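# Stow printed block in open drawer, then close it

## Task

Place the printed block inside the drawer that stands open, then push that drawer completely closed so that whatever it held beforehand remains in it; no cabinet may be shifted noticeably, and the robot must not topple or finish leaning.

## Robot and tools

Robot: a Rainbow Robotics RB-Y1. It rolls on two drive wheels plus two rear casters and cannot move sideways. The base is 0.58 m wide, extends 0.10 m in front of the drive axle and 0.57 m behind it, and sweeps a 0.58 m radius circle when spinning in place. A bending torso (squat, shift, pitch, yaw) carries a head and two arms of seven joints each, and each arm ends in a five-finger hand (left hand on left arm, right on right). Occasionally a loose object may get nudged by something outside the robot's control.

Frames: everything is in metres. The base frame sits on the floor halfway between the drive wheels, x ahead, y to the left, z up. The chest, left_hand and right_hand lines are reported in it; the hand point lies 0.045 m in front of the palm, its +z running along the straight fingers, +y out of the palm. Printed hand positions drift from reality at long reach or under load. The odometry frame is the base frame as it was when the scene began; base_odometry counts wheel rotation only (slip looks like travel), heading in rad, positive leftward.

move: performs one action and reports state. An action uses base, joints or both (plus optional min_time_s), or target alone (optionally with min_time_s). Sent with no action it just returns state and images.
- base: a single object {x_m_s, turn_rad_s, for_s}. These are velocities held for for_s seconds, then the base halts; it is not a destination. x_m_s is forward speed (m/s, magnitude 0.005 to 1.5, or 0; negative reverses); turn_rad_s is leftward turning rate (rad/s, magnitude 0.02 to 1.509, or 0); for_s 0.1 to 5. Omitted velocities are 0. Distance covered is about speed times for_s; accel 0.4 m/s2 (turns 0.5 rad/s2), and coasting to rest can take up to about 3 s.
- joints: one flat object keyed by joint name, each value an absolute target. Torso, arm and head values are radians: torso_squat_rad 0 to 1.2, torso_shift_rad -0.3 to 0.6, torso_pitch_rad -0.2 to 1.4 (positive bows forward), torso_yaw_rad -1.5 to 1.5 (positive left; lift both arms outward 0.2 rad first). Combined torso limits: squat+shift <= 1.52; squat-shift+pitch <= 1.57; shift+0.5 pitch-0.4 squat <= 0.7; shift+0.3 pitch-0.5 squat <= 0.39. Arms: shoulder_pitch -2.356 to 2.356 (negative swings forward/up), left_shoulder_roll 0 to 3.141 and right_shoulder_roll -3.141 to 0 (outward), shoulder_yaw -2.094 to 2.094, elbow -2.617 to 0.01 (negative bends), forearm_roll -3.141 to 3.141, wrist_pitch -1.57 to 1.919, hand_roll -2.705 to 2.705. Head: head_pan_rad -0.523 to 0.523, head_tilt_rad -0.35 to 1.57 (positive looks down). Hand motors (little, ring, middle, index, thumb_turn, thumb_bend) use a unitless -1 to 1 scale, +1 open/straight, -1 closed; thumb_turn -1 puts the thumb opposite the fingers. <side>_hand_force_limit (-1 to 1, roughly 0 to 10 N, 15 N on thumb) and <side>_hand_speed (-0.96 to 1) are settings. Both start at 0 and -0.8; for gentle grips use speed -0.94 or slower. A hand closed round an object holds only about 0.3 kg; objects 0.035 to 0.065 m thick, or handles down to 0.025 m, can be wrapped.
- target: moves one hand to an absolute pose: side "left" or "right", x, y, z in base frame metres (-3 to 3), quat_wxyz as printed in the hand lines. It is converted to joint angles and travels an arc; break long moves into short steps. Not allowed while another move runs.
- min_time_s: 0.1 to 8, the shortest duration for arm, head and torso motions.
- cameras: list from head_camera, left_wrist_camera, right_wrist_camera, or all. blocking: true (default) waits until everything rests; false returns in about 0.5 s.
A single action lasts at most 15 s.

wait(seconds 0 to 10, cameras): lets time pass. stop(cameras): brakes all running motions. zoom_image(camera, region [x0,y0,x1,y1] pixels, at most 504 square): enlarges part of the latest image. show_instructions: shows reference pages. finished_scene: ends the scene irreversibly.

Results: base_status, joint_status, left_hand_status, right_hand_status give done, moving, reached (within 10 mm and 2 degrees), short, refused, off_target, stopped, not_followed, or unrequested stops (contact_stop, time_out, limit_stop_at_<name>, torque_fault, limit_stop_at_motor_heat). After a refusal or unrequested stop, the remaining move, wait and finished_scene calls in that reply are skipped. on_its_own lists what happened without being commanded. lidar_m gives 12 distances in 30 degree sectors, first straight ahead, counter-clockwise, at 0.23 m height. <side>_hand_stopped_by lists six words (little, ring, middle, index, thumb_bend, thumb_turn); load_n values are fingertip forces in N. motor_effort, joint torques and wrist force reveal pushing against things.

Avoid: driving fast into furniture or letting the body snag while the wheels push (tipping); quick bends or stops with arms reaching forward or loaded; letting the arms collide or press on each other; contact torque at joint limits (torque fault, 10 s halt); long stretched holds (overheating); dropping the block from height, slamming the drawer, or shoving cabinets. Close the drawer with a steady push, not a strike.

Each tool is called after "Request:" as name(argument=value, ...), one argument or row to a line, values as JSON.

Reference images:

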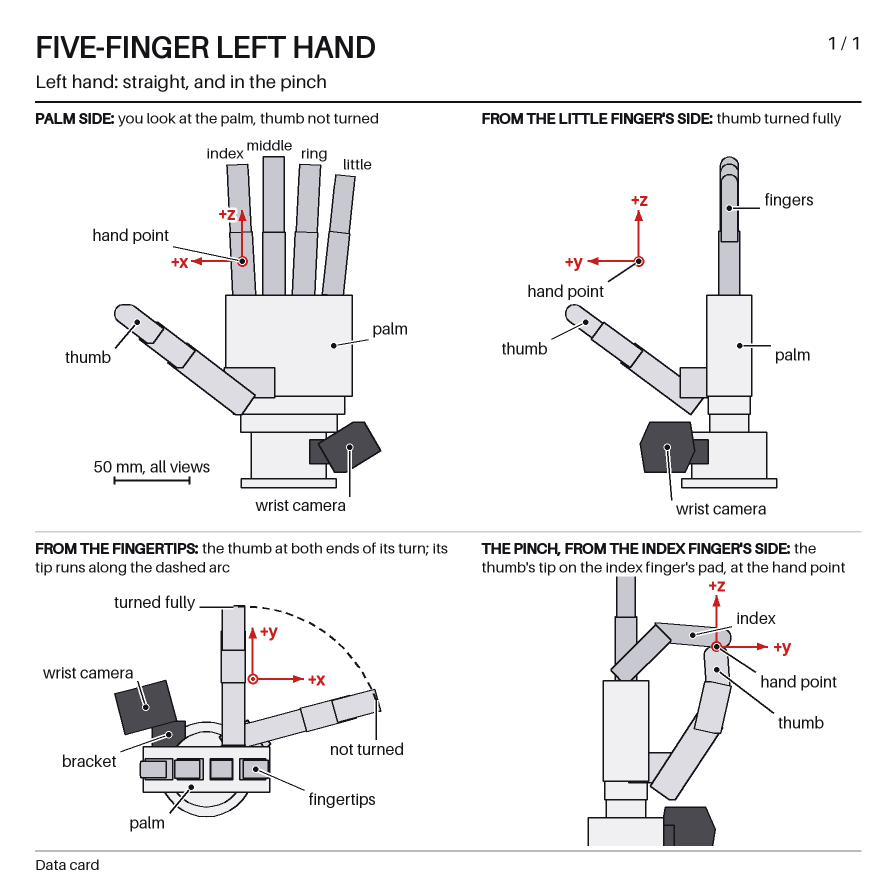

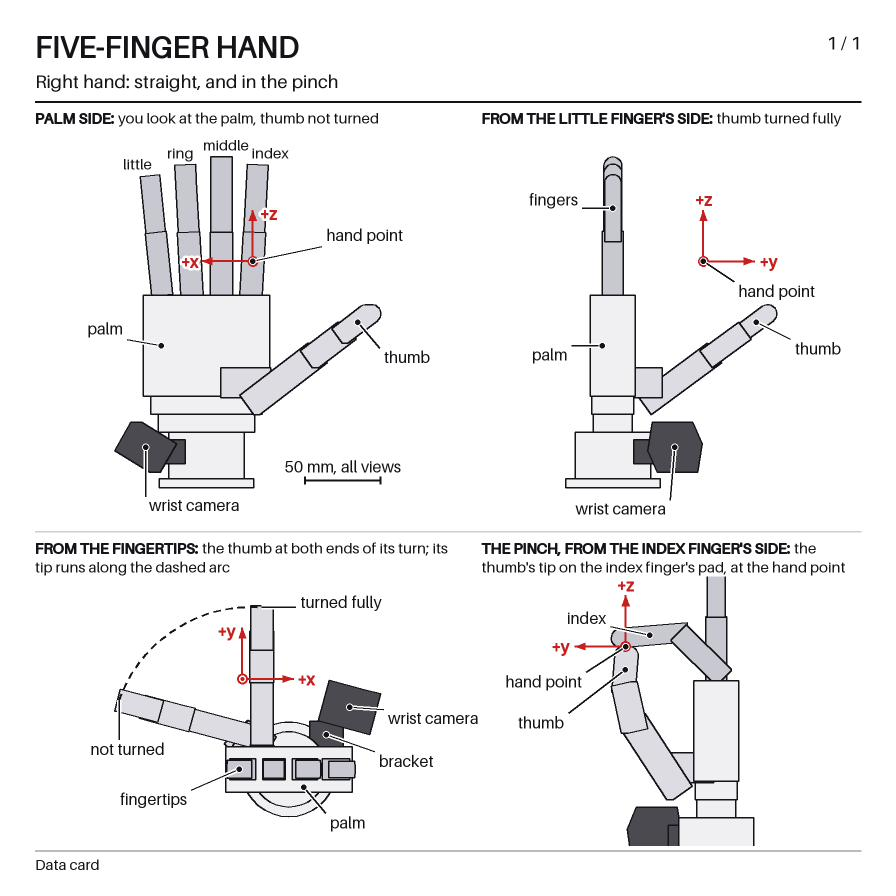

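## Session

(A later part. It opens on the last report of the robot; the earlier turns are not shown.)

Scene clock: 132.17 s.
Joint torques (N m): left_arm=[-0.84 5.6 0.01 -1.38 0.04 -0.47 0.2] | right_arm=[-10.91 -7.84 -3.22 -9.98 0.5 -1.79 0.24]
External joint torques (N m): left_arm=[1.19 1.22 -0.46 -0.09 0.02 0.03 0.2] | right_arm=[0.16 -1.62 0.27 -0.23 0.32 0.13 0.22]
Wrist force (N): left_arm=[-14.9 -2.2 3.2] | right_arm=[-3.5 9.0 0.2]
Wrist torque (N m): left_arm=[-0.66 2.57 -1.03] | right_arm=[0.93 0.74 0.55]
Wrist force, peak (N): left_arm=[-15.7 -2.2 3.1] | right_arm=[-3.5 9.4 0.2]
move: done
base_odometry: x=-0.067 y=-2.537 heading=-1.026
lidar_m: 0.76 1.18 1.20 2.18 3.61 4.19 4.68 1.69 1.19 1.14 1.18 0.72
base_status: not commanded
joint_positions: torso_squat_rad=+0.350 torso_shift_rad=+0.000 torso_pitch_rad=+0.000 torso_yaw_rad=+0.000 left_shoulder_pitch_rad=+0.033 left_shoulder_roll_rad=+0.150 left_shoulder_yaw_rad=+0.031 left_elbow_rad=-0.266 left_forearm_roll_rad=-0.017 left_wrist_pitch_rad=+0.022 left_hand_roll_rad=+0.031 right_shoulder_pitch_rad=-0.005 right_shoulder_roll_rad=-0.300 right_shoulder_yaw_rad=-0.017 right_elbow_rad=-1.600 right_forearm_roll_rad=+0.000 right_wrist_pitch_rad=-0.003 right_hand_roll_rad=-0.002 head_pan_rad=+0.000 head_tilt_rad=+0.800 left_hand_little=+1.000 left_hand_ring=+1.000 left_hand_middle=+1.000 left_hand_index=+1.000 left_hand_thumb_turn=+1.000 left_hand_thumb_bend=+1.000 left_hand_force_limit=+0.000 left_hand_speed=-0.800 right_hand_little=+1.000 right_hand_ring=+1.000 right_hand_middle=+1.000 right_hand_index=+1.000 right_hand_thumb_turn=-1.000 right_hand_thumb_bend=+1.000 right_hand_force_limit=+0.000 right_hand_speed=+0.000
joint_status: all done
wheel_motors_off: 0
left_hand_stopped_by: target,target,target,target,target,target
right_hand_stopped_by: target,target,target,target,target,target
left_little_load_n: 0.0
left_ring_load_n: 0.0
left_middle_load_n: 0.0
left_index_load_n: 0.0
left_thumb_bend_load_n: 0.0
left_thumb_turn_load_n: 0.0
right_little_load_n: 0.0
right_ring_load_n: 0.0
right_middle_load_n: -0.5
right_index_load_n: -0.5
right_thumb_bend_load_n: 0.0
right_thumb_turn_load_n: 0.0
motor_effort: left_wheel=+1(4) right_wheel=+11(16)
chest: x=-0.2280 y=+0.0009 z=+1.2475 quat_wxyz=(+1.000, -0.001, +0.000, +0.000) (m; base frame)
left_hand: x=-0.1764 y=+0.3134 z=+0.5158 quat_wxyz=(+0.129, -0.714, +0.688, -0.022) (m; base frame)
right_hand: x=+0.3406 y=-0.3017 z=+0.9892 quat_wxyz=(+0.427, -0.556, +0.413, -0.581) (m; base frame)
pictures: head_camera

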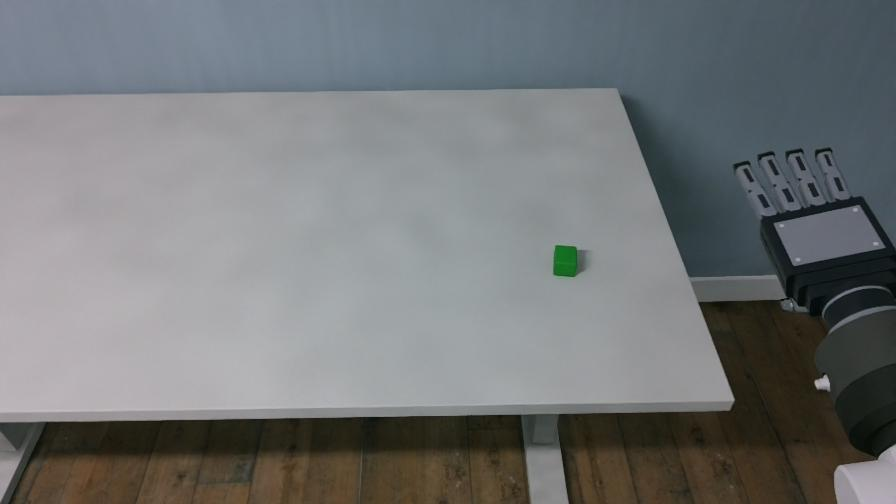

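Request:
move(
  joints={"torso_pitch_rad": 0.5, "head_tilt_rad": 0.5},
  base={"x_m_s": 0.1, "for_s": 2.0},
  cameras=["head_camera"],
  min_time_s=2,
)

Scene clock: 160.53 s.
Joint torques (N m): left_arm=[10.44 3.83 0.58 3.68 -0.34 0.69 -0.16] | right_arm=[15.11 1.66 6.7 16.33 -1 8.42 -0.87]
External joint torques (N m): left_arm=[-0.47 -0.1 0.07 0.01 -0.33 0.22 -0.16] | right_arm=[16.5 7.28 10.15 24.71 -1.16 10.19 -0.88]
External joint torques when the fault began: right_arm=[13.44 7.42 10.61 36.42 -1.03 14.01 -0.47]
Wrist force (N): left_arm=[-13.9 -5.3 2.9] | right_arm=[20.4 -49.5 -29.5]
Wrist torque (N m): left_arm=[-0.88 2.40 -0.84] | right_arm=[-2.66 0.29 -1.18]
Wrist force, peak (N): left_arm=[-14.2 -8.1 2.2] | right_arm=[28.3 -97.1 -84.4]
move: torque_fault
TORQUE FAULT: right_elbow_rad reached its load limit. The robot stopped for 10 seconds, dropped its targets and accepts commands again. Before the stop ended, the hold on right_elbow_rad was turned back by 0.2 degrees, the way its load pushed it. The stop added 8.8 s to the call.
base_odometry: x=+0.019 y=-2.678 heading=-1.026
lidar_m: 0.97 1.00 1.11 2.15 3.60 4.19 2.30 1.66 1.18 1.14 1.17 0.55
base_status: torque_fault (sent for 1.73 of 2 s)
joint_positions: torso_squat_rad=+0.351 torso_shift_rad=-0.003 torso_pitch_rad=+0.474 torso_yaw_rad=-0.002 left_shoulder_pitch_rad=+0.033 left_shoulder_roll_rad=+0.150 left_shoulder_yaw_rad=+0.031 left_elbow_rad=-0.266 left_forearm_roll_rad=-0.017 left_wrist_pitch_rad=+0.022 left_hand_roll_rad=+0.031 right_shoulder_pitch_rad=-0.011 right_shoulder_roll_rad=-0.303 right_shoulder_yaw_rad=-0.021 right_elbow_rad=-1.615 right_forearm_roll_rad=+0.000 right_wrist_pitch_rad=-0.007 right_hand_roll_rad=-0.001 head_pan_rad=+0.000 head_tilt_rad=+0.510 left_hand_little=+1.000 left_hand_ring=+1.000 left_hand_middle=+1.000 left_hand_index=+1.000 left_hand_thumb_turn=+1.000 left_hand_thumb_bend=+1.000 left_hand_force_limit=+0.000 left_hand_speed=-0.800 right_hand_little=+1.000 right_hand_ring=+1.000 right_hand_middle=+1.000 right_hand_index=+1.000 right_hand_thumb_turn=-1.001 right_hand_thumb_bend=+0.996 right_hand_force_limit=+0.000 right_hand_speed=+0.000
joint_status: torso_pitch_rad torque_fault (moved +0.474 of +0.500); the others done
wheel_motors_off: 0
left_hand_stopped_by: target,target,target,target,target,target
right_hand_stopped_by: target,target,target,target,target,target
left_little_load_n: 0.0
left_ring_load_n: 0.0
left_middle_load_n: 0.0
left_index_load_n: 0.0
left_thumb_bend_load_n: 0.0
left_thumb_turn_load_n: 0.0
right_little_load_n: 0.0
right_ring_load_n: 0.0
right_middle_load_n: 0.0
right_index_load_n: 0.0
right_thumb_bend_load_n: -12.5
right_thumb_turn_load_n: -21.0
on_its_own: torso_pitch_rad is held at +0.476, not at your +0.500, since a torque_fault; right_elbow_rad is held at -1.609, not at your -1.600, since a torque_fault
motor_effort: left_wheel=+1(39) right_wheel=+0(64)
chest: x=-0.0887 y=+0.0014 z=+1.2132 quat_wxyz=(+0.972, -0.001, +0.235, -0.001) (m; base frame)
left_hand: x=-0.3763 y=+0.3132 z=+0.5380 quat_wxyz=(-0.037, -0.698, +0.700, +0.146) (m; base frame)
right_hand: x=+0.3079 y=-0.3019 z=+0.7348 quat_wxyz=(+0.324, -0.673, +0.495, -0.444) (m; base frame)
pictures: head_camera

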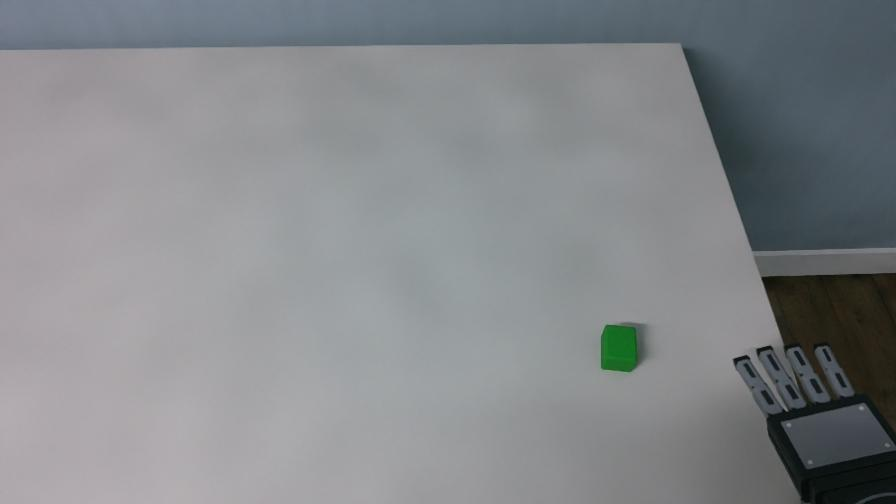

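Request:
move(
  joints={"torso_pitch_rad": 0.3},
)

Request:
move(
  joints={"right_shoulder_pitch_rad": -0.1, "right_elbow_rad": -1.85, "right_shoulder_roll_rad": -0.3},
  cameras=["head_camera", "right_wrist_camera"],
  min_time_s=1.5,
)

Scene clock: 178.23 s.
Joint torques (N m): left_arm=[5.85 4.23 0.37 1.92 -0.26 0.06 -0.08] | right_arm=[-4.27 -5.47 -1.97 -8.46 -0.13 -1.48 -0.18]
External joint torques (N m): left_arm=[-0.46 0 -0.14 0.03 -0.26 -0.05 -0.07] | right_arm=[0.78 0.51 1.57 0.64 -0.3 0.39 -0.19]
Wrist force (N): left_arm=[-14.5 -3.7 2.6] | right_arm=[-3.0 9.3 1.5]
Wrist torque (N m): left_arm=[-0.70 2.56 -0.97] | right_arm=[0.91 0.63 0.52]
Wrist force, peak (N): left_arm=[-14.1 -6.3 3.1] | right_arm=[20.6 -49.9 -30.2]
move: done
base_odometry: x=+0.019 y=-2.678 heading=-1.026
lidar_m: 0.98 1.00 1.11 2.15 3.60 4.20 2.29 1.66 1.20 1.13 1.18 0.55
base_status: not commanded
joint_positions: torso_squat_rad=+0.351 torso_shift_rad=-0.002 torso_pitch_rad=+0.300 torso_yaw_rad=-0.001 left_shoulder_pitch_rad=+0.033 left_shoulder_roll_rad=+0.150 left_shoulder_yaw_rad=+0.031 left_elbow_rad=-0.266 left_forearm_roll_rad=-0.017 left_wrist_pitch_rad=+0.022 left_hand_roll_rad=+0.031 right_shoulder_pitch_rad=-0.007 right_shoulder_roll_rad=-0.301 right_shoulder_yaw_rad=-0.019 right_elbow_rad=-1.609 right_forearm_roll_rad=+0.000 right_wrist_pitch_rad=-0.005 right_hand_roll_rad=-0.001 head_pan_rad=+0.000 head_tilt_rad=+0.510 left_hand_little=+1.000 left_hand_ring=+1.000 left_hand_middle=+1.000 left_hand_index=+1.000 left_hand_thumb_turn=+1.000 left_hand_thumb_bend=+1.000 left_hand_force_limit=+0.000 left_hand_speed=-0.800 right_hand_little=+1.000 right_hand_ring=+1.000 right_hand_middle=+1.000 right_hand_index=+1.000 right_hand_thumb_turn=-1.000 right_hand_thumb_bend=+1.000 right_hand_force_limit=+0.000 right_hand_speed=+0.000
joint_status: all done
wheel_motors_off: 0
left_hand_stopped_by: target,target,target,target,target,target
right_hand_stopped_by: target,target,target,target,target,target
left_little_load_n: 0.0
left_ring_load_n: 0.0
left_middle_load_n: 0.0
left_index_load_n: 0.0
left_thumb_bend_load_n: 0.0
left_thumb_turn_load_n: 0.0
right_little_load_n: -0.5
right_ring_load_n: 0.0
right_middle_load_n: 0.0
right_index_load_n: -0.5
right_thumb_bend_load_n: 0.0
right_thumb_turn_load_n: 0.5
on_its_own: right_elbow_rad is held at -1.609, not at your -1.600, since a torque_fault
motor_effort: left_wheel=+5(5) right_wheel=+0(5)
chest: x=-0.1379 y=+0.0009 z=+1.2335 quat_wxyz=(+0.989, -0.001, +0.149, -0.001) (m; base frame)
left_hand: x=-0.3045 y=+0.3134 z=+0.5192 quat_wxyz=(+0.025, -0.708, +0.700, +0.085) (m; base frame)
right_hand: x=+0.3320 y=-0.3019 z=+0.8251 quat_wxyz=(+0.363, -0.634, +0.468, -0.496) (m; base frame)
pictures: none

Scene clock: 180.03 s.
Joint torques (N m): left_arm=[6.96 5.01 0.01 1.93 -0.25 0.2 0.02] | right_arm=[-8.18 -4.94 -1.88 -10.17 -0.14 -1.68 -0.14]
External joint torques (N m): left_arm=[0.65 0.78 -0.5 0.04 -0.25 0.08 0.02] | right_arm=[-0.86 0.32 1.55 -0.37 -0.32 0.25 -0.15]
Wrist force (N): left_arm=[-13.2 -3.8 2.6] | right_arm=[-3.1 9.5 -0.3]
Wrist torque (N m): left_arm=[-0.74 2.30 -0.87] | right_arm=[1.04 0.70 0.50]
Wrist force, peak (N): left_arm=[-14.8 -4.0 3.4] | right_arm=[-3.4 9.8 -0.3]
move: done
base_odometry: x=+0.019 y=-2.678 heading=-1.026
lidar_m: 0.97 1.02 1.12 2.15 3.59 4.19 2.29 1.64 1.19 1.13 1.17 0.56
base_status: not commanded
joint_positions: torso_squat_rad=+0.351 torso_shift_rad=-0.002 torso_pitch_rad=+0.300 torso_yaw_rad=-0.001 left_shoulder_pitch_rad=+0.033 left_shoulder_roll_rad=+0.150 left_shoulder_yaw_rad=+0.031 left_elbow_rad=-0.266 left_forearm_roll_rad=-0.017 left_wrist_pitch_rad=+0.022 left_hand_roll_rad=+0.031 right_shoulder_pitch_rad=-0.100 right_shoulder_roll_rad=-0.300 right_shoulder_yaw_rad=-0.019 right_elbow_rad=-1.850 right_forearm_roll_rad=+0.000 right_wrist_pitch_rad=-0.005 right_hand_roll_rad=-0.001 head_pan_rad=+0.000 head_tilt_rad=+0.510 left_hand_little=+1.000 left_hand_ring=+1.000 left_hand_middle=+1.000 left_hand_index=+1.000 left_hand_thumb_turn=+1.000 left_hand_thumb_bend=+1.000 left_hand_force_limit=+0.000 left_hand_speed=-0.800 right_hand_little=+1.000 right_hand_ring=+1.000 right_hand_middle=+1.000 right_hand_index=+1.000 right_hand_thumb_turn=-1.000 right_hand_thumb_bend=+1.000 right_hand_force_limit=+0.000 right_hand_speed=+0.000
joint_status: all done
wheel_motors_off: 0
left_hand_stopped_by: target,target,target,target,target,target
right_hand_stopped_by: target,target,target,target,target,target
left_little_load_n: 0.0
left_ring_load_n: 0.0
left_middle_load_n: 0.0
left_index_load_n: 0.0
left_thumb_bend_load_n: 0.0
left_thumb_turn_load_n: 0.0
right_little_load_n: 0.0
right_ring_load_n: -0.5
right_middle_load_n: 0.0
right_index_load_n: 0.0
right_thumb_bend_load_n: 0.0
right_thumb_turn_load_n: 0.0
motor_effort: left_wheel=+3(6) right_wheel=-3(4)
chest: x=-0.1379 y=+0.0009 z=+1.2335 quat_wxyz=(+0.989, -0.001, +0.149, -0.001) (m; base frame)
left_hand: x=-0.3045 y=+0.3134 z=+0.5192 quat_wxyz=(+0.025, -0.708, +0.700, +0.085) (m; base frame)
right_hand: x=+0.3998 y=-0.2447 z=+0.9863 quat_wxyz=(+0.465, -0.566, +0.380, -0.565) (m; base frame)
pictures: head_camera, right_wrist_camera

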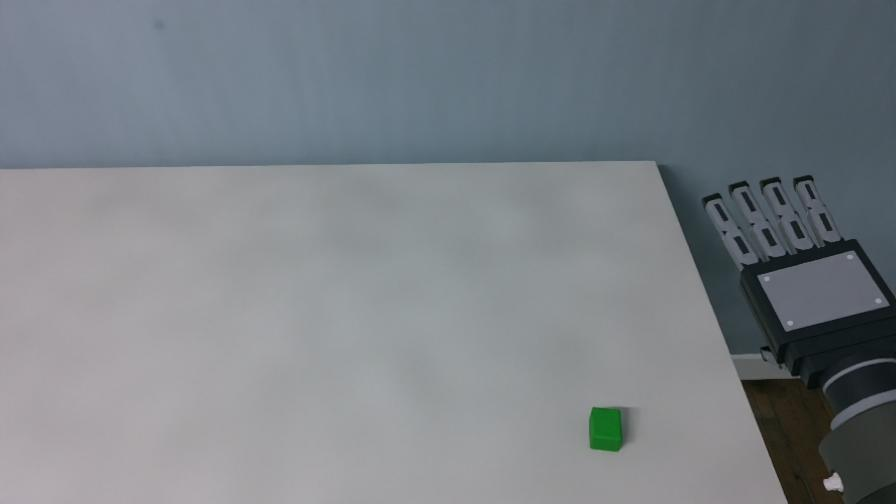

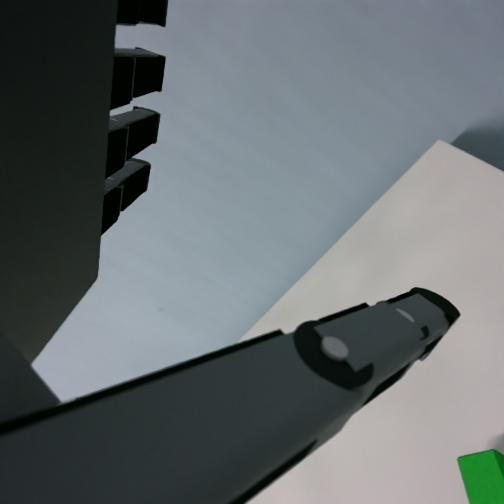

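Request:
zoom_image(
  camera="head_camera",
  region=[560, 380, 660, 480],
)

Request:
move(
  target={"side": "right", "x": 0.38, "y": -0.17, "z": 0.87, "quat_wxyz": [0.299, -0.641, 0.641, -0.299]},
  min_time_s=2.5,
  cameras=["head_camera", "right_wrist_camera"],
)

Scaled by 5.040.

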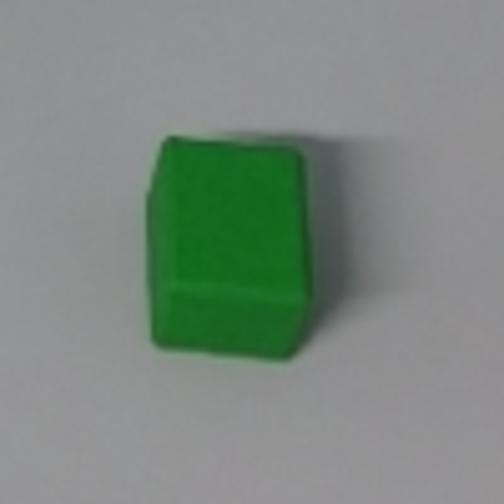

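Scene clock: 196.83 s.
Joint torques (N m): left_arm=[5.82 4.31 0.37 2.03 -0.11 0.2 0.07] | right_arm=[-14.04 -1.56 -1.55 -9.07 0.69 -1.35 -0.16]
External joint torques (N m): left_arm=[-0.49 0.08 -0.14 0.14 -0.11 0.09 0.07] | right_arm=[-1.22 0.46 -1.31 0.6 0.38 0.2 -0.16]
Wrist force (N): left_arm=[-13.7 -3.9 3.0] | right_arm=[-1.4 8.2 4.0]
Wrist torque (N m): left_arm=[-0.82 2.41 -0.92] | right_arm=[0.71 0.41 0.53]
Wrist force, peak (N): left_arm=[-15.0 -4.0 3.6] | right_arm=[-3.3 9.9 -0.1]
move: done
base_odometry: x=+0.019 y=-2.678 heading=-1.026
lidar_m: 0.97 1.01 1.11 2.15 3.61 4.18 2.30 1.65 1.20 1.14 1.17 0.56
base_status: not commanded
joint_positions: torso_squat_rad=+0.351 torso_shift_rad=-0.002 torso_pitch_rad=+0.300 torso_yaw_rad=-0.001 left_shoulder_pitch_rad=+0.033 left_shoulder_roll_rad=+0.150 left_shoulder_yaw_rad=+0.031 left_elbow_rad=-0.266 left_forearm_roll_rad=-0.017 left_wrist_pitch_rad=+0.022 left_hand_roll_rad=+0.031 right_shoulder_pitch_rad=-0.460 right_shoulder_roll_rad=-0.050 right_shoulder_yaw_rad=-0.073 right_elbow_rad=-1.761 right_forearm_roll_rad=+0.047 right_wrist_pitch_rad=+1.025 right_hand_roll_rad=-0.094 head_pan_rad=+0.000 head_tilt_rad=+0.510 left_hand_little=+1.000 left_hand_ring=+1.000 left_hand_middle=+1.000 left_hand_index=+1.000 left_hand_thumb_turn=+1.000 left_hand_thumb_bend=+1.000 left_hand_force_limit=+0.000 left_hand_speed=-0.800 right_hand_little=+1.000 right_hand_ring=+1.000 right_hand_middle=+1.000 right_hand_index=+1.000 right_hand_thumb_turn=-1.000 right_hand_thumb_bend=+1.000 right_hand_force_limit=+0.000 right_hand_speed=+0.000
joint_status: all done
wheel_motors_off: 0
left_hand_stopped_by: target,target,target,target,target,target
right_hand_stopped_by: target,target,target,target,target,target
left_little_load_n: 0.0
left_ring_load_n: 0.0
left_middle_load_n: 0.0
left_index_load_n: 0.0
left_thumb_bend_load_n: 0.0
left_thumb_turn_load_n: 0.0
right_little_load_n: 0.0
right_ring_load_n: 0.0
right_middle_load_n: 0.0
right_index_load_n: -0.5
right_thumb_bend_load_n: 0.0
right_thumb_turn_load_n: 0.0
motor_effort: left_wheel=+3(6) right_wheel=-2(5)
chest: x=-0.1379 y=+0.0009 z=+1.2335 quat_wxyz=(+0.989, -0.001, +0.149, -0.001) (m; base frame)
left_hand: x=-0.3045 y=+0.3134 z=+0.5192 quat_wxyz=(+0.025, -0.708, +0.700, +0.085) (m; base frame)
right_hand: x=+0.3796 y=-0.1701 z=+0.8705 quat_wxyz=(+0.300, -0.640, +0.640, -0.300) (m; base frame)
right_hand_status: reached (checked arc, planned for 2.5 s): 1 mm and 0.1 deg off.
pictures: head_camera, right_wrist_camera

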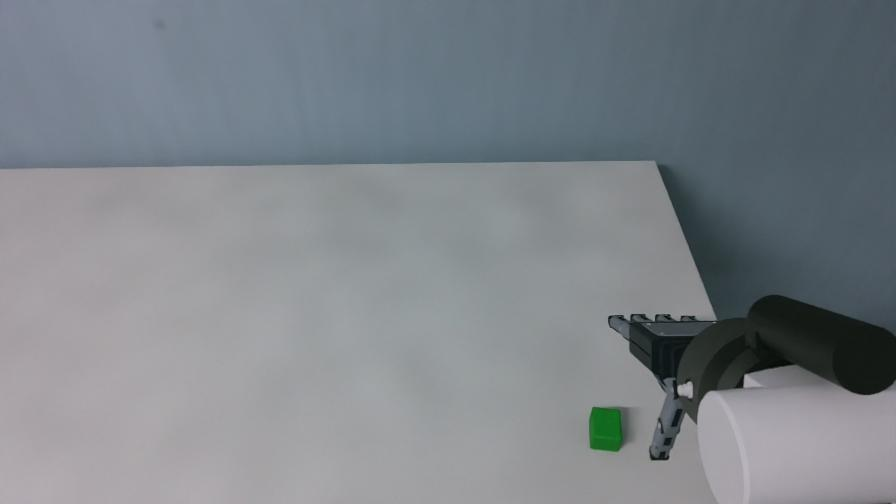

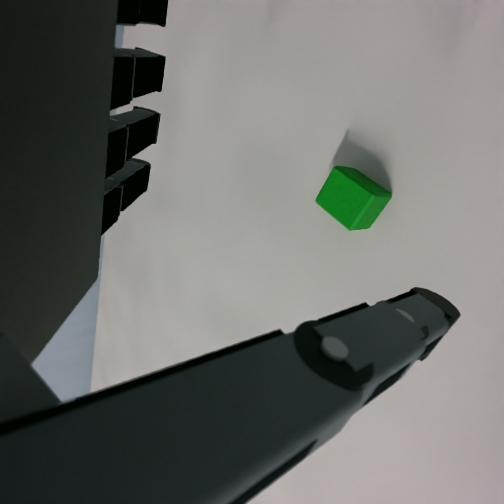

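Request:
move(
  target={"side": "right", "x": 0.413, "y": -0.17, "z": 0.79, "quat_wxyz": [0.299, -0.641, 0.641, -0.299]},
  min_time_s=2,
  cameras=["head_camera", "right_wrist_camera"],
)

Scene clock: 206.70 s.
Joint torques (N m): left_arm=[5.68 3.88 0.77 2.22 -0.25 0.25 -0.03] | right_arm=[-15.89 -4.85 -1.61 -9.1 0.67 -1.6 -0.14]
External joint torques (N m): left_arm=[-0.63 -0.34 0.26 0.33 -0.25 0.14 -0.02] | right_arm=[-1.14 -1.97 -1.34 0.57 0.35 -0.05 -0.15]
Wrist force (N): left_arm=[-13.8 -3.3 3.1] | right_arm=[-1.6 8.2 3.8]
Wrist torque (N m): left_arm=[-0.66 2.39 -0.91] | right_arm=[0.72 0.50 0.50]
Wrist force, peak (N): left_arm=[-14.7 -4.3 3.7] | right_arm=[-1.5 8.6 4.0]
move: done
base_odometry: x=+0.019 y=-2.678 heading=-1.026
lidar_m: 0.98 1.02 1.11 2.15 3.59 4.20 2.28 1.65 1.18 1.13 1.18 0.56
base_status: not commanded
joint_positions: torso_squat_rad=+0.351 torso_shift_rad=-0.002 torso_pitch_rad=+0.300 torso_yaw_rad=-0.001 left_shoulder_pitch_rad=+0.033 left_shoulder_roll_rad=+0.150 left_shoulder_yaw_rad=+0.031 left_elbow_rad=-0.266 left_forearm_roll_rad=-0.017 left_wrist_pitch_rad=+0.022 left_hand_roll_rad=+0.031 right_shoulder_pitch_rad=-0.580 right_shoulder_roll_rad=-0.068 right_shoulder_yaw_rad=-0.098 right_elbow_rad=-1.294 right_forearm_roll_rad=+0.062 right_wrist_pitch_rad=+0.678 right_hand_roll_rad=-0.131 head_pan_rad=+0.000 head_tilt_rad=+0.510 left_hand_little=+1.000 left_hand_ring=+1.000 left_hand_middle=+1.000 left_hand_index=+1.000 left_hand_thumb_turn=+1.000 left_hand_thumb_bend=+1.000 left_hand_force_limit=+0.000 left_hand_speed=-0.800 right_hand_little=+1.000 right_hand_ring=+1.000 right_hand_middle=+1.000 right_hand_index=+1.000 right_hand_thumb_turn=-1.000 right_hand_thumb_bend=+1.000 right_hand_force_limit=+0.000 right_hand_speed=+0.000
joint_status: all done
wheel_motors_off: 0
left_hand_stopped_by: target,target,target,target,target,target
right_hand_stopped_by: target,target,target,target,target,target
left_little_load_n: 0.0
left_ring_load_n: 0.0
left_middle_load_n: 0.0
left_index_load_n: 0.0
left_thumb_bend_load_n: 0.0
left_thumb_turn_load_n: 0.0
right_little_load_n: 0.0
right_ring_load_n: 0.0
right_middle_load_n: 0.0
right_index_load_n: 0.0
right_thumb_bend_load_n: 0.0
right_thumb_turn_load_n: 0.0
motor_effort: left_wheel=+4(6) right_wheel=+0(5)
chest: x=-0.1379 y=+0.0009 z=+1.2335 quat_wxyz=(+0.989, -0.001, +0.149, -0.001) (m; base frame)
left_hand: x=-0.3045 y=+0.3134 z=+0.5192 quat_wxyz=(+0.025, -0.708, +0.700, +0.085) (m; base frame)
right_hand: x=+0.4127 y=-0.1697 z=+0.7900 quat_wxyz=(+0.299, -0.641, +0.641, -0.299) (m; base frame)
right_hand_status: reached (checked arc, planned for 2.0 s): 0 mm and 0.0 deg off.
pictures: head_camera, right_wrist_camera

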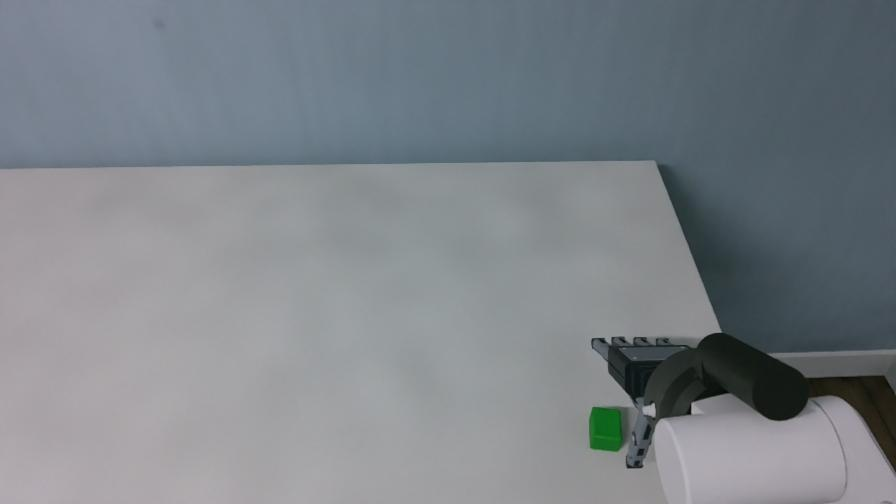

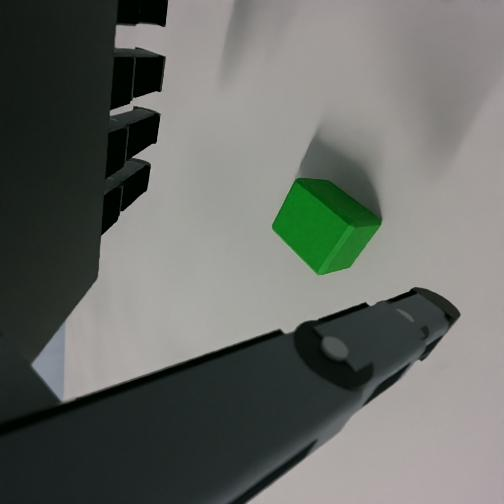

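Request:
move(
  target={"side": "right", "x": 0.413, "y": -0.168, "z": 0.736, "quat_wxyz": [0.299, -0.641, 0.641, -0.299]},
  min_time_s=2,
  cameras=["head_camera", "right_wrist_camera"],
)

Request:
zoom_image(
  camera="head_camera",
  region=[540, 340, 700, 500],
)

Scene clock: 214.83 s.
Joint torques (N m): left_arm=[6.18 4.53 0.23 2 -0.24 0.22 0.03] | right_arm=[-16.68 -2.83 -1.48 -8.49 0.67 -1.7 -0.16]
External joint torques (N m): left_arm=[-0.13 0.3 -0.27 0.1 -0.24 0.11 0.03] | right_arm=[-1.42 0.29 -1.38 0.58 0.37 -0.16 -0.17]
Wrist force (N): left_arm=[-14.3 -4.4 2.7] | right_arm=[-1.7 8.0 4.1]
Wrist torque (N m): left_arm=[-0.80 2.52 -0.94] | right_arm=[0.68 0.48 0.50]
Wrist force, peak (N): left_arm=[-14.8 -4.6 2.6] | right_arm=[-1.6 8.4 4.0]
move: done
base_odometry: x=+0.019 y=-2.678 heading=-1.026
lidar_m: 0.97 1.01 1.11 2.15 3.60 4.19 2.29 1.67 1.19 1.13 1.17 0.56
base_status: not commanded
joint_positions: torso_squat_rad=+0.351 torso_shift_rad=-0.002 torso_pitch_rad=+0.300 torso_yaw_rad=-0.001 left_shoulder_pitch_rad=+0.033 left_shoulder_roll_rad=+0.150 left_shoulder_yaw_rad=+0.031 left_elbow_rad=-0.266 left_forearm_roll_rad=-0.017 left_wrist_pitch_rad=+0.022 left_hand_roll_rad=+0.031 right_shoulder_pitch_rad=-0.650 right_shoulder_roll_rad=-0.066 right_shoulder_yaw_rad=-0.118 right_elbow_rad=-0.981 right_forearm_roll_rad=+0.111 right_wrist_pitch_rad=+0.433 right_hand_roll_rad=-0.178 head_pan_rad=+0.000 head_tilt_rad=+0.510 left_hand_little=+1.000 left_hand_ring=+1.000 left_hand_middle=+1.000 left_hand_index=+1.000 left_hand_thumb_turn=+1.000 left_hand_thumb_bend=+1.000 left_hand_force_limit=+0.000 left_hand_speed=-0.800 right_hand_little=+1.000 right_hand_ring=+1.000 right_hand_middle=+1.000 right_hand_index=+1.000 right_hand_thumb_turn=-1.000 right_hand_thumb_bend=+1.000 right_hand_force_limit=+0.000 right_hand_speed=+0.000
joint_status: all done
wheel_motors_off: 0
left_hand_stopped_by: target,target,target,target,target,target
right_hand_stopped_by: target,target,target,target,target,target
left_little_load_n: 0.0
left_ring_load_n: 0.0
left_middle_load_n: 0.0
left_index_load_n: 0.0
left_thumb_bend_load_n: 0.0
left_thumb_turn_load_n: 0.0
right_little_load_n: 0.0
right_ring_load_n: 0.0
right_middle_load_n: 0.0
right_index_load_n: 0.0
right_thumb_bend_load_n: 0.0
right_thumb_turn_load_n: 0.0
motor_effort: left_wheel=+3(5) right_wheel=-1(5)
chest: x=-0.1379 y=+0.0009 z=+1.2335 quat_wxyz=(+0.989, -0.001, +0.149, -0.001) (m; base frame)
left_hand: x=-0.3045 y=+0.3134 z=+0.5192 quat_wxyz=(+0.025, -0.708, +0.700, +0.085) (m; base frame)
right_hand: x=+0.4128 y=-0.1681 z=+0.7360 quat_wxyz=(+0.299, -0.641, +0.641, -0.299) (m; base frame)
right_hand_status: reached (checked arc, planned for 2.0 s): 0 mm and 0.0 deg off.
pictures: head_camera, right_wrist_camera

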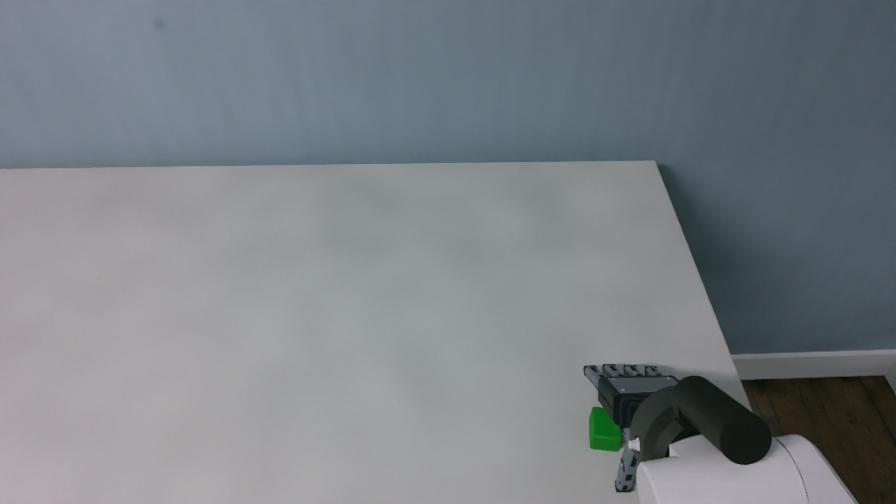

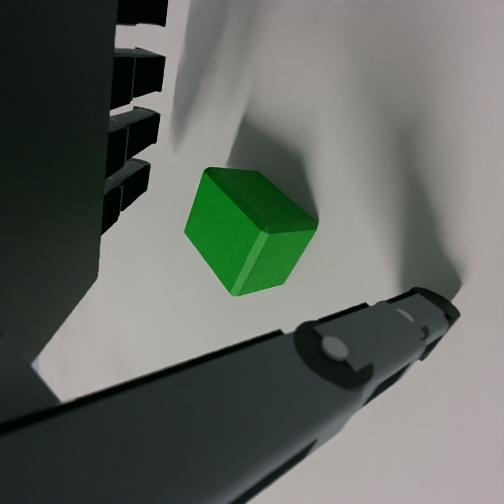

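Scaled by 3.150.

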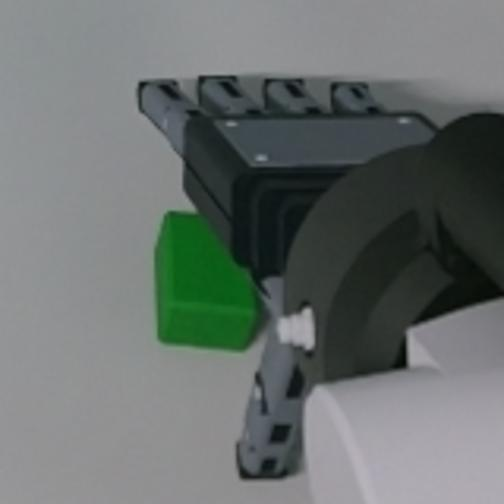

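Request:
move(
  target={"side": "right", "x": 0.413, "y": -0.160, "z": 0.736, "quat_wxyz": [0.299, -0.641, 0.641, -0.299]},
  min_time_s=1,
)

Request:
move(
  joints={"right_hand_thumb_bend": 0.42, "right_hand_force_limit": -0.6, "right_hand_speed": -0.8},
  cameras=["head_camera", "right_wrist_camera"],
)

Request:
move(
  joints={"right_hand_index": -0.1, "right_hand_middle": -0.1, "right_hand_force_limit": -0.6, "right_hand_speed": -0.92},
  cameras=["head_camera", "right_wrist_camera"],
)

Request:
zoom_image(
  camera="head_camera",
  region=[540, 340, 700, 500],
)

Scene clock: 225.20 s.
Joint torques (N m): left_arm=[6.75 4.09 0.56 1.97 -0.05 0.16 -0.2] | right_arm=[-16.92 -2.26 -1.42 -8.42 0.7 -1.27 -0.14]
External joint torques (N m): left_arm=[0.44 -0.14 0.05 0.08 -0.05 0.05 -0.19] | right_arm=[-1.62 0.47 -1.52 0.66 0.39 0.26 -0.15]
Wrist force (N): left_arm=[-14.3 -3.4 2.9] | right_arm=[-1.6 8.1 4.2]
Wrist torque (N m): left_arm=[-0.63 2.53 -0.94] | right_arm=[0.69 0.47 0.50]
Wrist force, peak (N): left_arm=[-15.1 -4.3 3.2] | right_arm=[-1.6 8.1 4.2]
move: done
base_odometry: x=+0.019 y=-2.678 heading=-1.026
lidar_m: 0.98 1.01 1.12 2.15 3.60 4.19 2.29 1.66 1.20 1.13 1.17 0.56
base_status: not commanded
joint_positions: torso_squat_rad=+0.351 torso_shift_rad=-0.002 torso_pitch_rad=+0.300 torso_yaw_rad=-0.001 left_shoulder_pitch_rad=+0.033 left_shoulder_roll_rad=+0.150 left_shoulder_yaw_rad=+0.031 left_elbow_rad=-0.266 left_forearm_roll_rad=-0.017 left_wrist_pitch_rad=+0.022 left_hand_roll_rad=+0.031 right_shoulder_pitch_rad=-0.656 right_shoulder_roll_rad=-0.046 right_shoulder_yaw_rad=-0.126 right_elbow_rad=-0.978 right_forearm_roll_rad=+0.143 right_wrist_pitch_rad=+0.433 right_hand_roll_rad=-0.190 head_pan_rad=+0.000 head_tilt_rad=+0.510 left_hand_little=+1.000 left_hand_ring=+1.000 left_hand_middle=+1.000 left_hand_index=+1.000 left_hand_thumb_turn=+1.000 left_hand_thumb_bend=+1.000 left_hand_force_limit=+0.000 left_hand_speed=-0.800 right_hand_little=+1.000 right_hand_ring=+1.000 right_hand_middle=+1.000 right_hand_index=+1.000 right_hand_thumb_turn=-1.000 right_hand_thumb_bend=+1.000 right_hand_force_limit=+0.000 right_hand_speed=+0.000
joint_status: all done
wheel_motors_off: 0
left_hand_stopped_by: target,target,target,target,target,target
right_hand_stopped_by: target,target,target,target,target,target
left_little_load_n: 0.0
left_ring_load_n: 0.0
left_middle_load_n: 0.0
left_index_load_n: 0.0
left_thumb_bend_load_n: 0.0
left_thumb_turn_load_n: 0.0
right_little_load_n: 0.0
right_ring_load_n: 0.0
right_middle_load_n: 0.0
right_index_load_n: 0.0
right_thumb_bend_load_n: 0.0
right_thumb_turn_load_n: 0.0
motor_effort: left_wheel=+1(5) right_wheel=+0(4)
chest: x=-0.1379 y=+0.0009 z=+1.2335 quat_wxyz=(+0.989, -0.001, +0.149, -0.001) (m; base frame)
left_hand: x=-0.3045 y=+0.3134 z=+0.5192 quat_wxyz=(+0.025, -0.708, +0.700, +0.085) (m; base frame)
right_hand: x=+0.4128 y=-0.1602 z=+0.7360 quat_wxyz=(+0.299, -0.641, +0.641, -0.299) (m; base frame)
right_hand_status: reached (checked arc, planned for 1.0 s): 0 mm and 0.1 deg off.
pictures: none

Scene clock: 227.70 s.
Joint torques (N m): left_arm=[5.91 4.64 -0.24 1.89 -0.18 0.23 0.02] | right_arm=[-17.11 -2.18 -1.36 -8.51 0.69 -1.16 -0.11]
External joint torques (N m): left_arm=[-0.4 0.41 -0.75 0 -0.18 0.12 0.03] | right_arm=[-1.8 0.55 -1.46 0.57 0.39 0.37 -0.12]
Wrist force (N): left_arm=[-13.9 -3.7 2.4] | right_arm=[-1.5 8.1 3.5]
Wrist torque (N m): left_arm=[-0.73 2.43 -0.96] | right_arm=[0.74 0.46 0.50]
Wrist force, peak (N): left_arm=[-15.0 -3.6 3.7] | right_arm=[-1.9 8.3 4.0]
move: done
base_odometry: x=+0.019 y=-2.678 heading=-1.026
lidar_m: 0.98 1.02 1.11 2.15 3.59 4.18 2.30 1.66 1.19 1.12 1.17 0.56
base_status: not commanded
joint_positions: torso_squat_rad=+0.351 torso_shift_rad=-0.002 torso_pitch_rad=+0.300 torso_yaw_rad=-0.001 left_shoulder_pitch_rad=+0.033 left_shoulder_roll_rad=+0.150 left_shoulder_yaw_rad=+0.031 left_elbow_rad=-0.266 left_forearm_roll_rad=-0.017 left_wrist_pitch_rad=+0.022 left_hand_roll_rad=+0.031 right_shoulder_pitch_rad=-0.656 right_shoulder_roll_rad=-0.046 right_shoulder_yaw_rad=-0.126 right_elbow_rad=-0.978 right_forearm_roll_rad=+0.143 right_wrist_pitch_rad=+0.433 right_hand_roll_rad=-0.190 head_pan_rad=+0.000 head_tilt_rad=+0.510 left_hand_little=+1.000 left_hand_ring=+1.000 left_hand_middle=+1.000 left_hand_index=+1.000 left_hand_thumb_turn=+1.000 left_hand_thumb_bend=+1.000 left_hand_force_limit=+0.000 left_hand_speed=-0.800 right_hand_little=+1.000 right_hand_ring=+1.000 right_hand_middle=+1.000 right_hand_index=+1.000 right_hand_thumb_turn=-1.000 right_hand_thumb_bend=+0.420 right_hand_force_limit=-0.600 right_hand_speed=-0.800
joint_status: all done
wheel_motors_off: 0
left_hand_stopped_by: target,target,target,target,target,target
right_hand_stopped_by: target,target,target,target,target,target
left_little_load_n: 0.0
left_ring_load_n: 0.0
left_middle_load_n: 0.0
left_index_load_n: 0.0
left_thumb_bend_load_n: 0.0
left_thumb_turn_load_n: 0.0
right_little_load_n: 0.0
right_ring_load_n: 0.0
right_middle_load_n: 0.0
right_index_load_n: 0.0
right_thumb_bend_load_n: 0.0
right_thumb_turn_load_n: 0.0
motor_effort: left_wheel=+4(6) right_wheel=-1(5)
chest: x=-0.1379 y=+0.0009 z=+1.2335 quat_wxyz=(+0.989, -0.001, +0.149, -0.001) (m; base frame)
left_hand: x=-0.3045 y=+0.3134 z=+0.5192 quat_wxyz=(+0.025, -0.708, +0.700, +0.085) (m; base frame)
right_hand: x=+0.4128 y=-0.1602 z=+0.7360 quat_wxyz=(+0.299, -0.641, +0.641, -0.299) (m; base frame)
pictures: head_camera, right_wrist_camera

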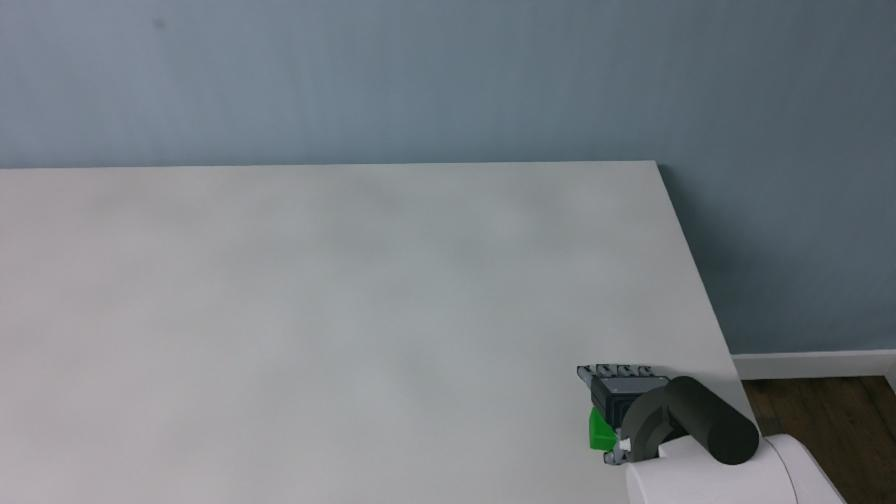

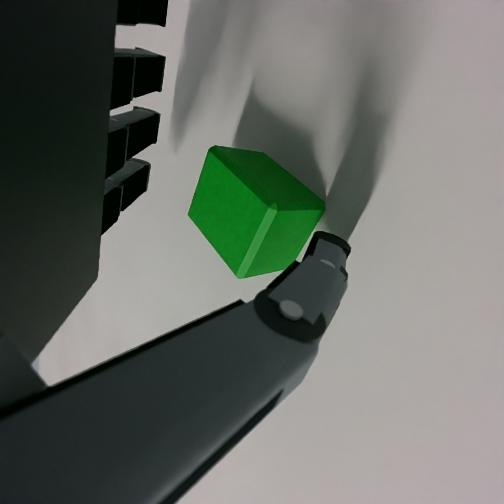

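Scene clock: 232.27 s.
Joint torques (N m): left_arm=[6.4 4.91 0.03 2.17 -0.14 0.04 0.02] | right_arm=[-15.29 -2.12 -1.33 -8.43 0.61 -1.08 -0.14]
External joint torques (N m): left_arm=[0.09 0.68 -0.48 0.28 -0.14 -0.07 0.03] | right_arm=[0.02 0.61 -1.43 0.65 0.31 0.45 -0.15]
Wrist force (N): left_arm=[-13.5 -3.3 2.9] | right_arm=[-1.8 5.7 3.1]
Wrist torque (N m): left_arm=[-0.68 2.37 -0.90] | right_arm=[0.78 0.56 0.46]
Wrist force, peak (N): left_arm=[-14.9 -4.3 3.1] | right_arm=[-1.6 8.2 4.0]
move: off_target
base_odometry: x=+0.019 y=-2.678 heading=-1.026
lidar_m: 0.98 1.01 1.11 2.16 3.60 4.20 2.29 1.66 1.20 1.13 1.16 0.56
base_status: not commanded
joint_positions: torso_squat_rad=+0.351 torso_shift_rad=-0.002 torso_pitch_rad=+0.300 torso_yaw_rad=-0.001 left_shoulder_pitch_rad=+0.033 left_shoulder_roll_rad=+0.150 left_shoulder_yaw_rad=+0.031 left_elbow_rad=-0.266 left_forearm_roll_rad=-0.017 left_wrist_pitch_rad=+0.022 left_hand_roll_rad=+0.031 right_shoulder_pitch_rad=-0.656 right_shoulder_roll_rad=-0.046 right_shoulder_yaw_rad=-0.126 right_elbow_rad=-0.978 right_forearm_roll_rad=+0.143 right_wrist_pitch_rad=+0.433 right_hand_roll_rad=-0.190 head_pan_rad=+0.000 head_tilt_rad=+0.510 left_hand_little=+1.000 left_hand_ring=+1.000 left_hand_middle=+1.000 left_hand_index=+1.000 left_hand_thumb_turn=+1.000 left_hand_thumb_bend=+1.000 left_hand_force_limit=+0.000 left_hand_speed=-0.800 right_hand_little=+1.000 right_hand_ring=+1.000 right_hand_middle=+0.597 right_hand_index=+0.388 right_hand_thumb_turn=-1.000 right_hand_thumb_bend=+0.420 right_hand_force_limit=-0.600 right_hand_speed=-0.920
joint_status: right_hand_middle off_target (ended at +0.597, target -0.100); right_hand_index off_target (ended at +0.388, target -0.100); the others done
wheel_motors_off: 0
left_hand_stopped_by: target,target,target,target,target,target
right_hand_stopped_by: target,target,force,force,target,target
left_little_load_n: 0.0
left_ring_load_n: 0.0
left_middle_load_n: 0.0
left_index_load_n: 0.0
left_thumb_bend_load_n: -0.5
left_thumb_turn_load_n: 0.0
right_little_load_n: 0.0
right_ring_load_n: 0.0
right_middle_load_n: 0.0
right_index_load_n: 2.0
right_thumb_bend_load_n: 0.0
right_thumb_turn_load_n: 0.0
motor_effort: left_wheel=+5(6) right_wheel=-3(5)
chest: x=-0.1379 y=+0.0009 z=+1.2335 quat_wxyz=(+0.989, -0.001, +0.149, -0.001) (m; base frame)
left_hand: x=-0.3045 y=+0.3134 z=+0.5192 quat_wxyz=(+0.025, -0.708, +0.700, +0.085) (m; base frame)
right_hand: x=+0.4130 y=-0.1601 z=+0.7362 quat_wxyz=(+0.299, -0.641, +0.640, -0.299) (m; base frame)
pictures: head_camera, right_wrist_camera

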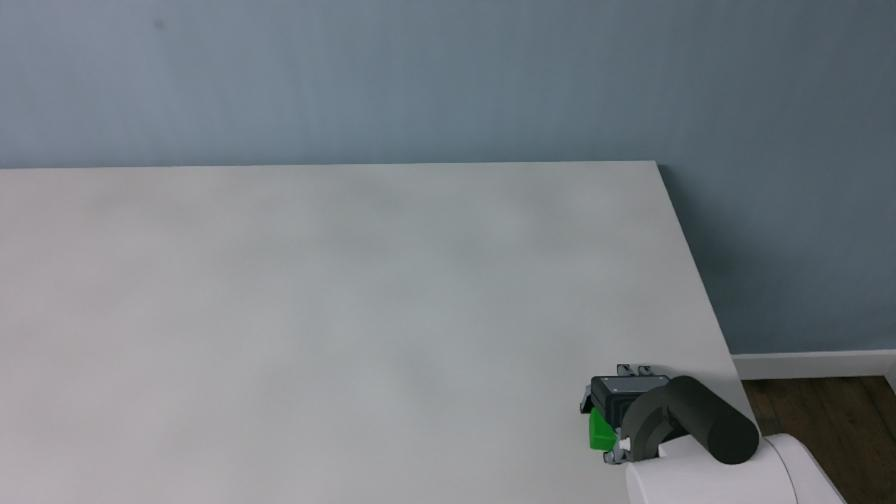

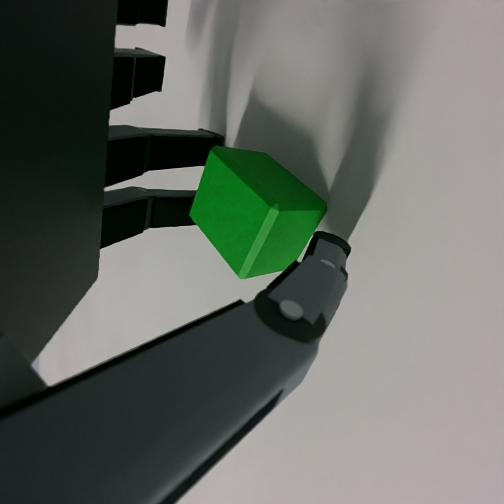

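Scaled by 3.150.

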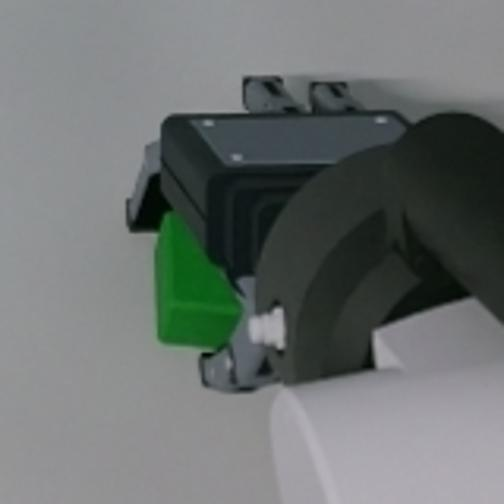

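Request:
zoom_image(
  camera="right_wrist_camera",
  region=[90, 90, 390, 390],
)

Scaled by 1.680.

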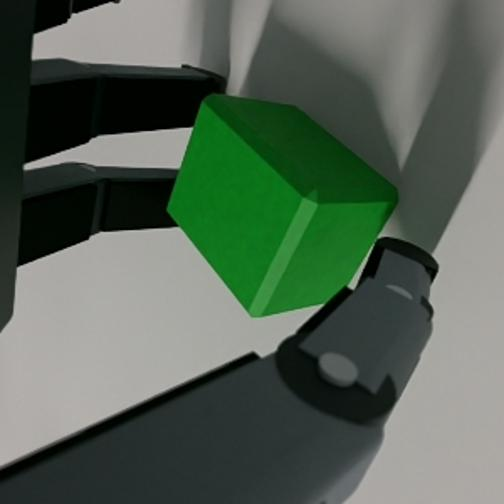

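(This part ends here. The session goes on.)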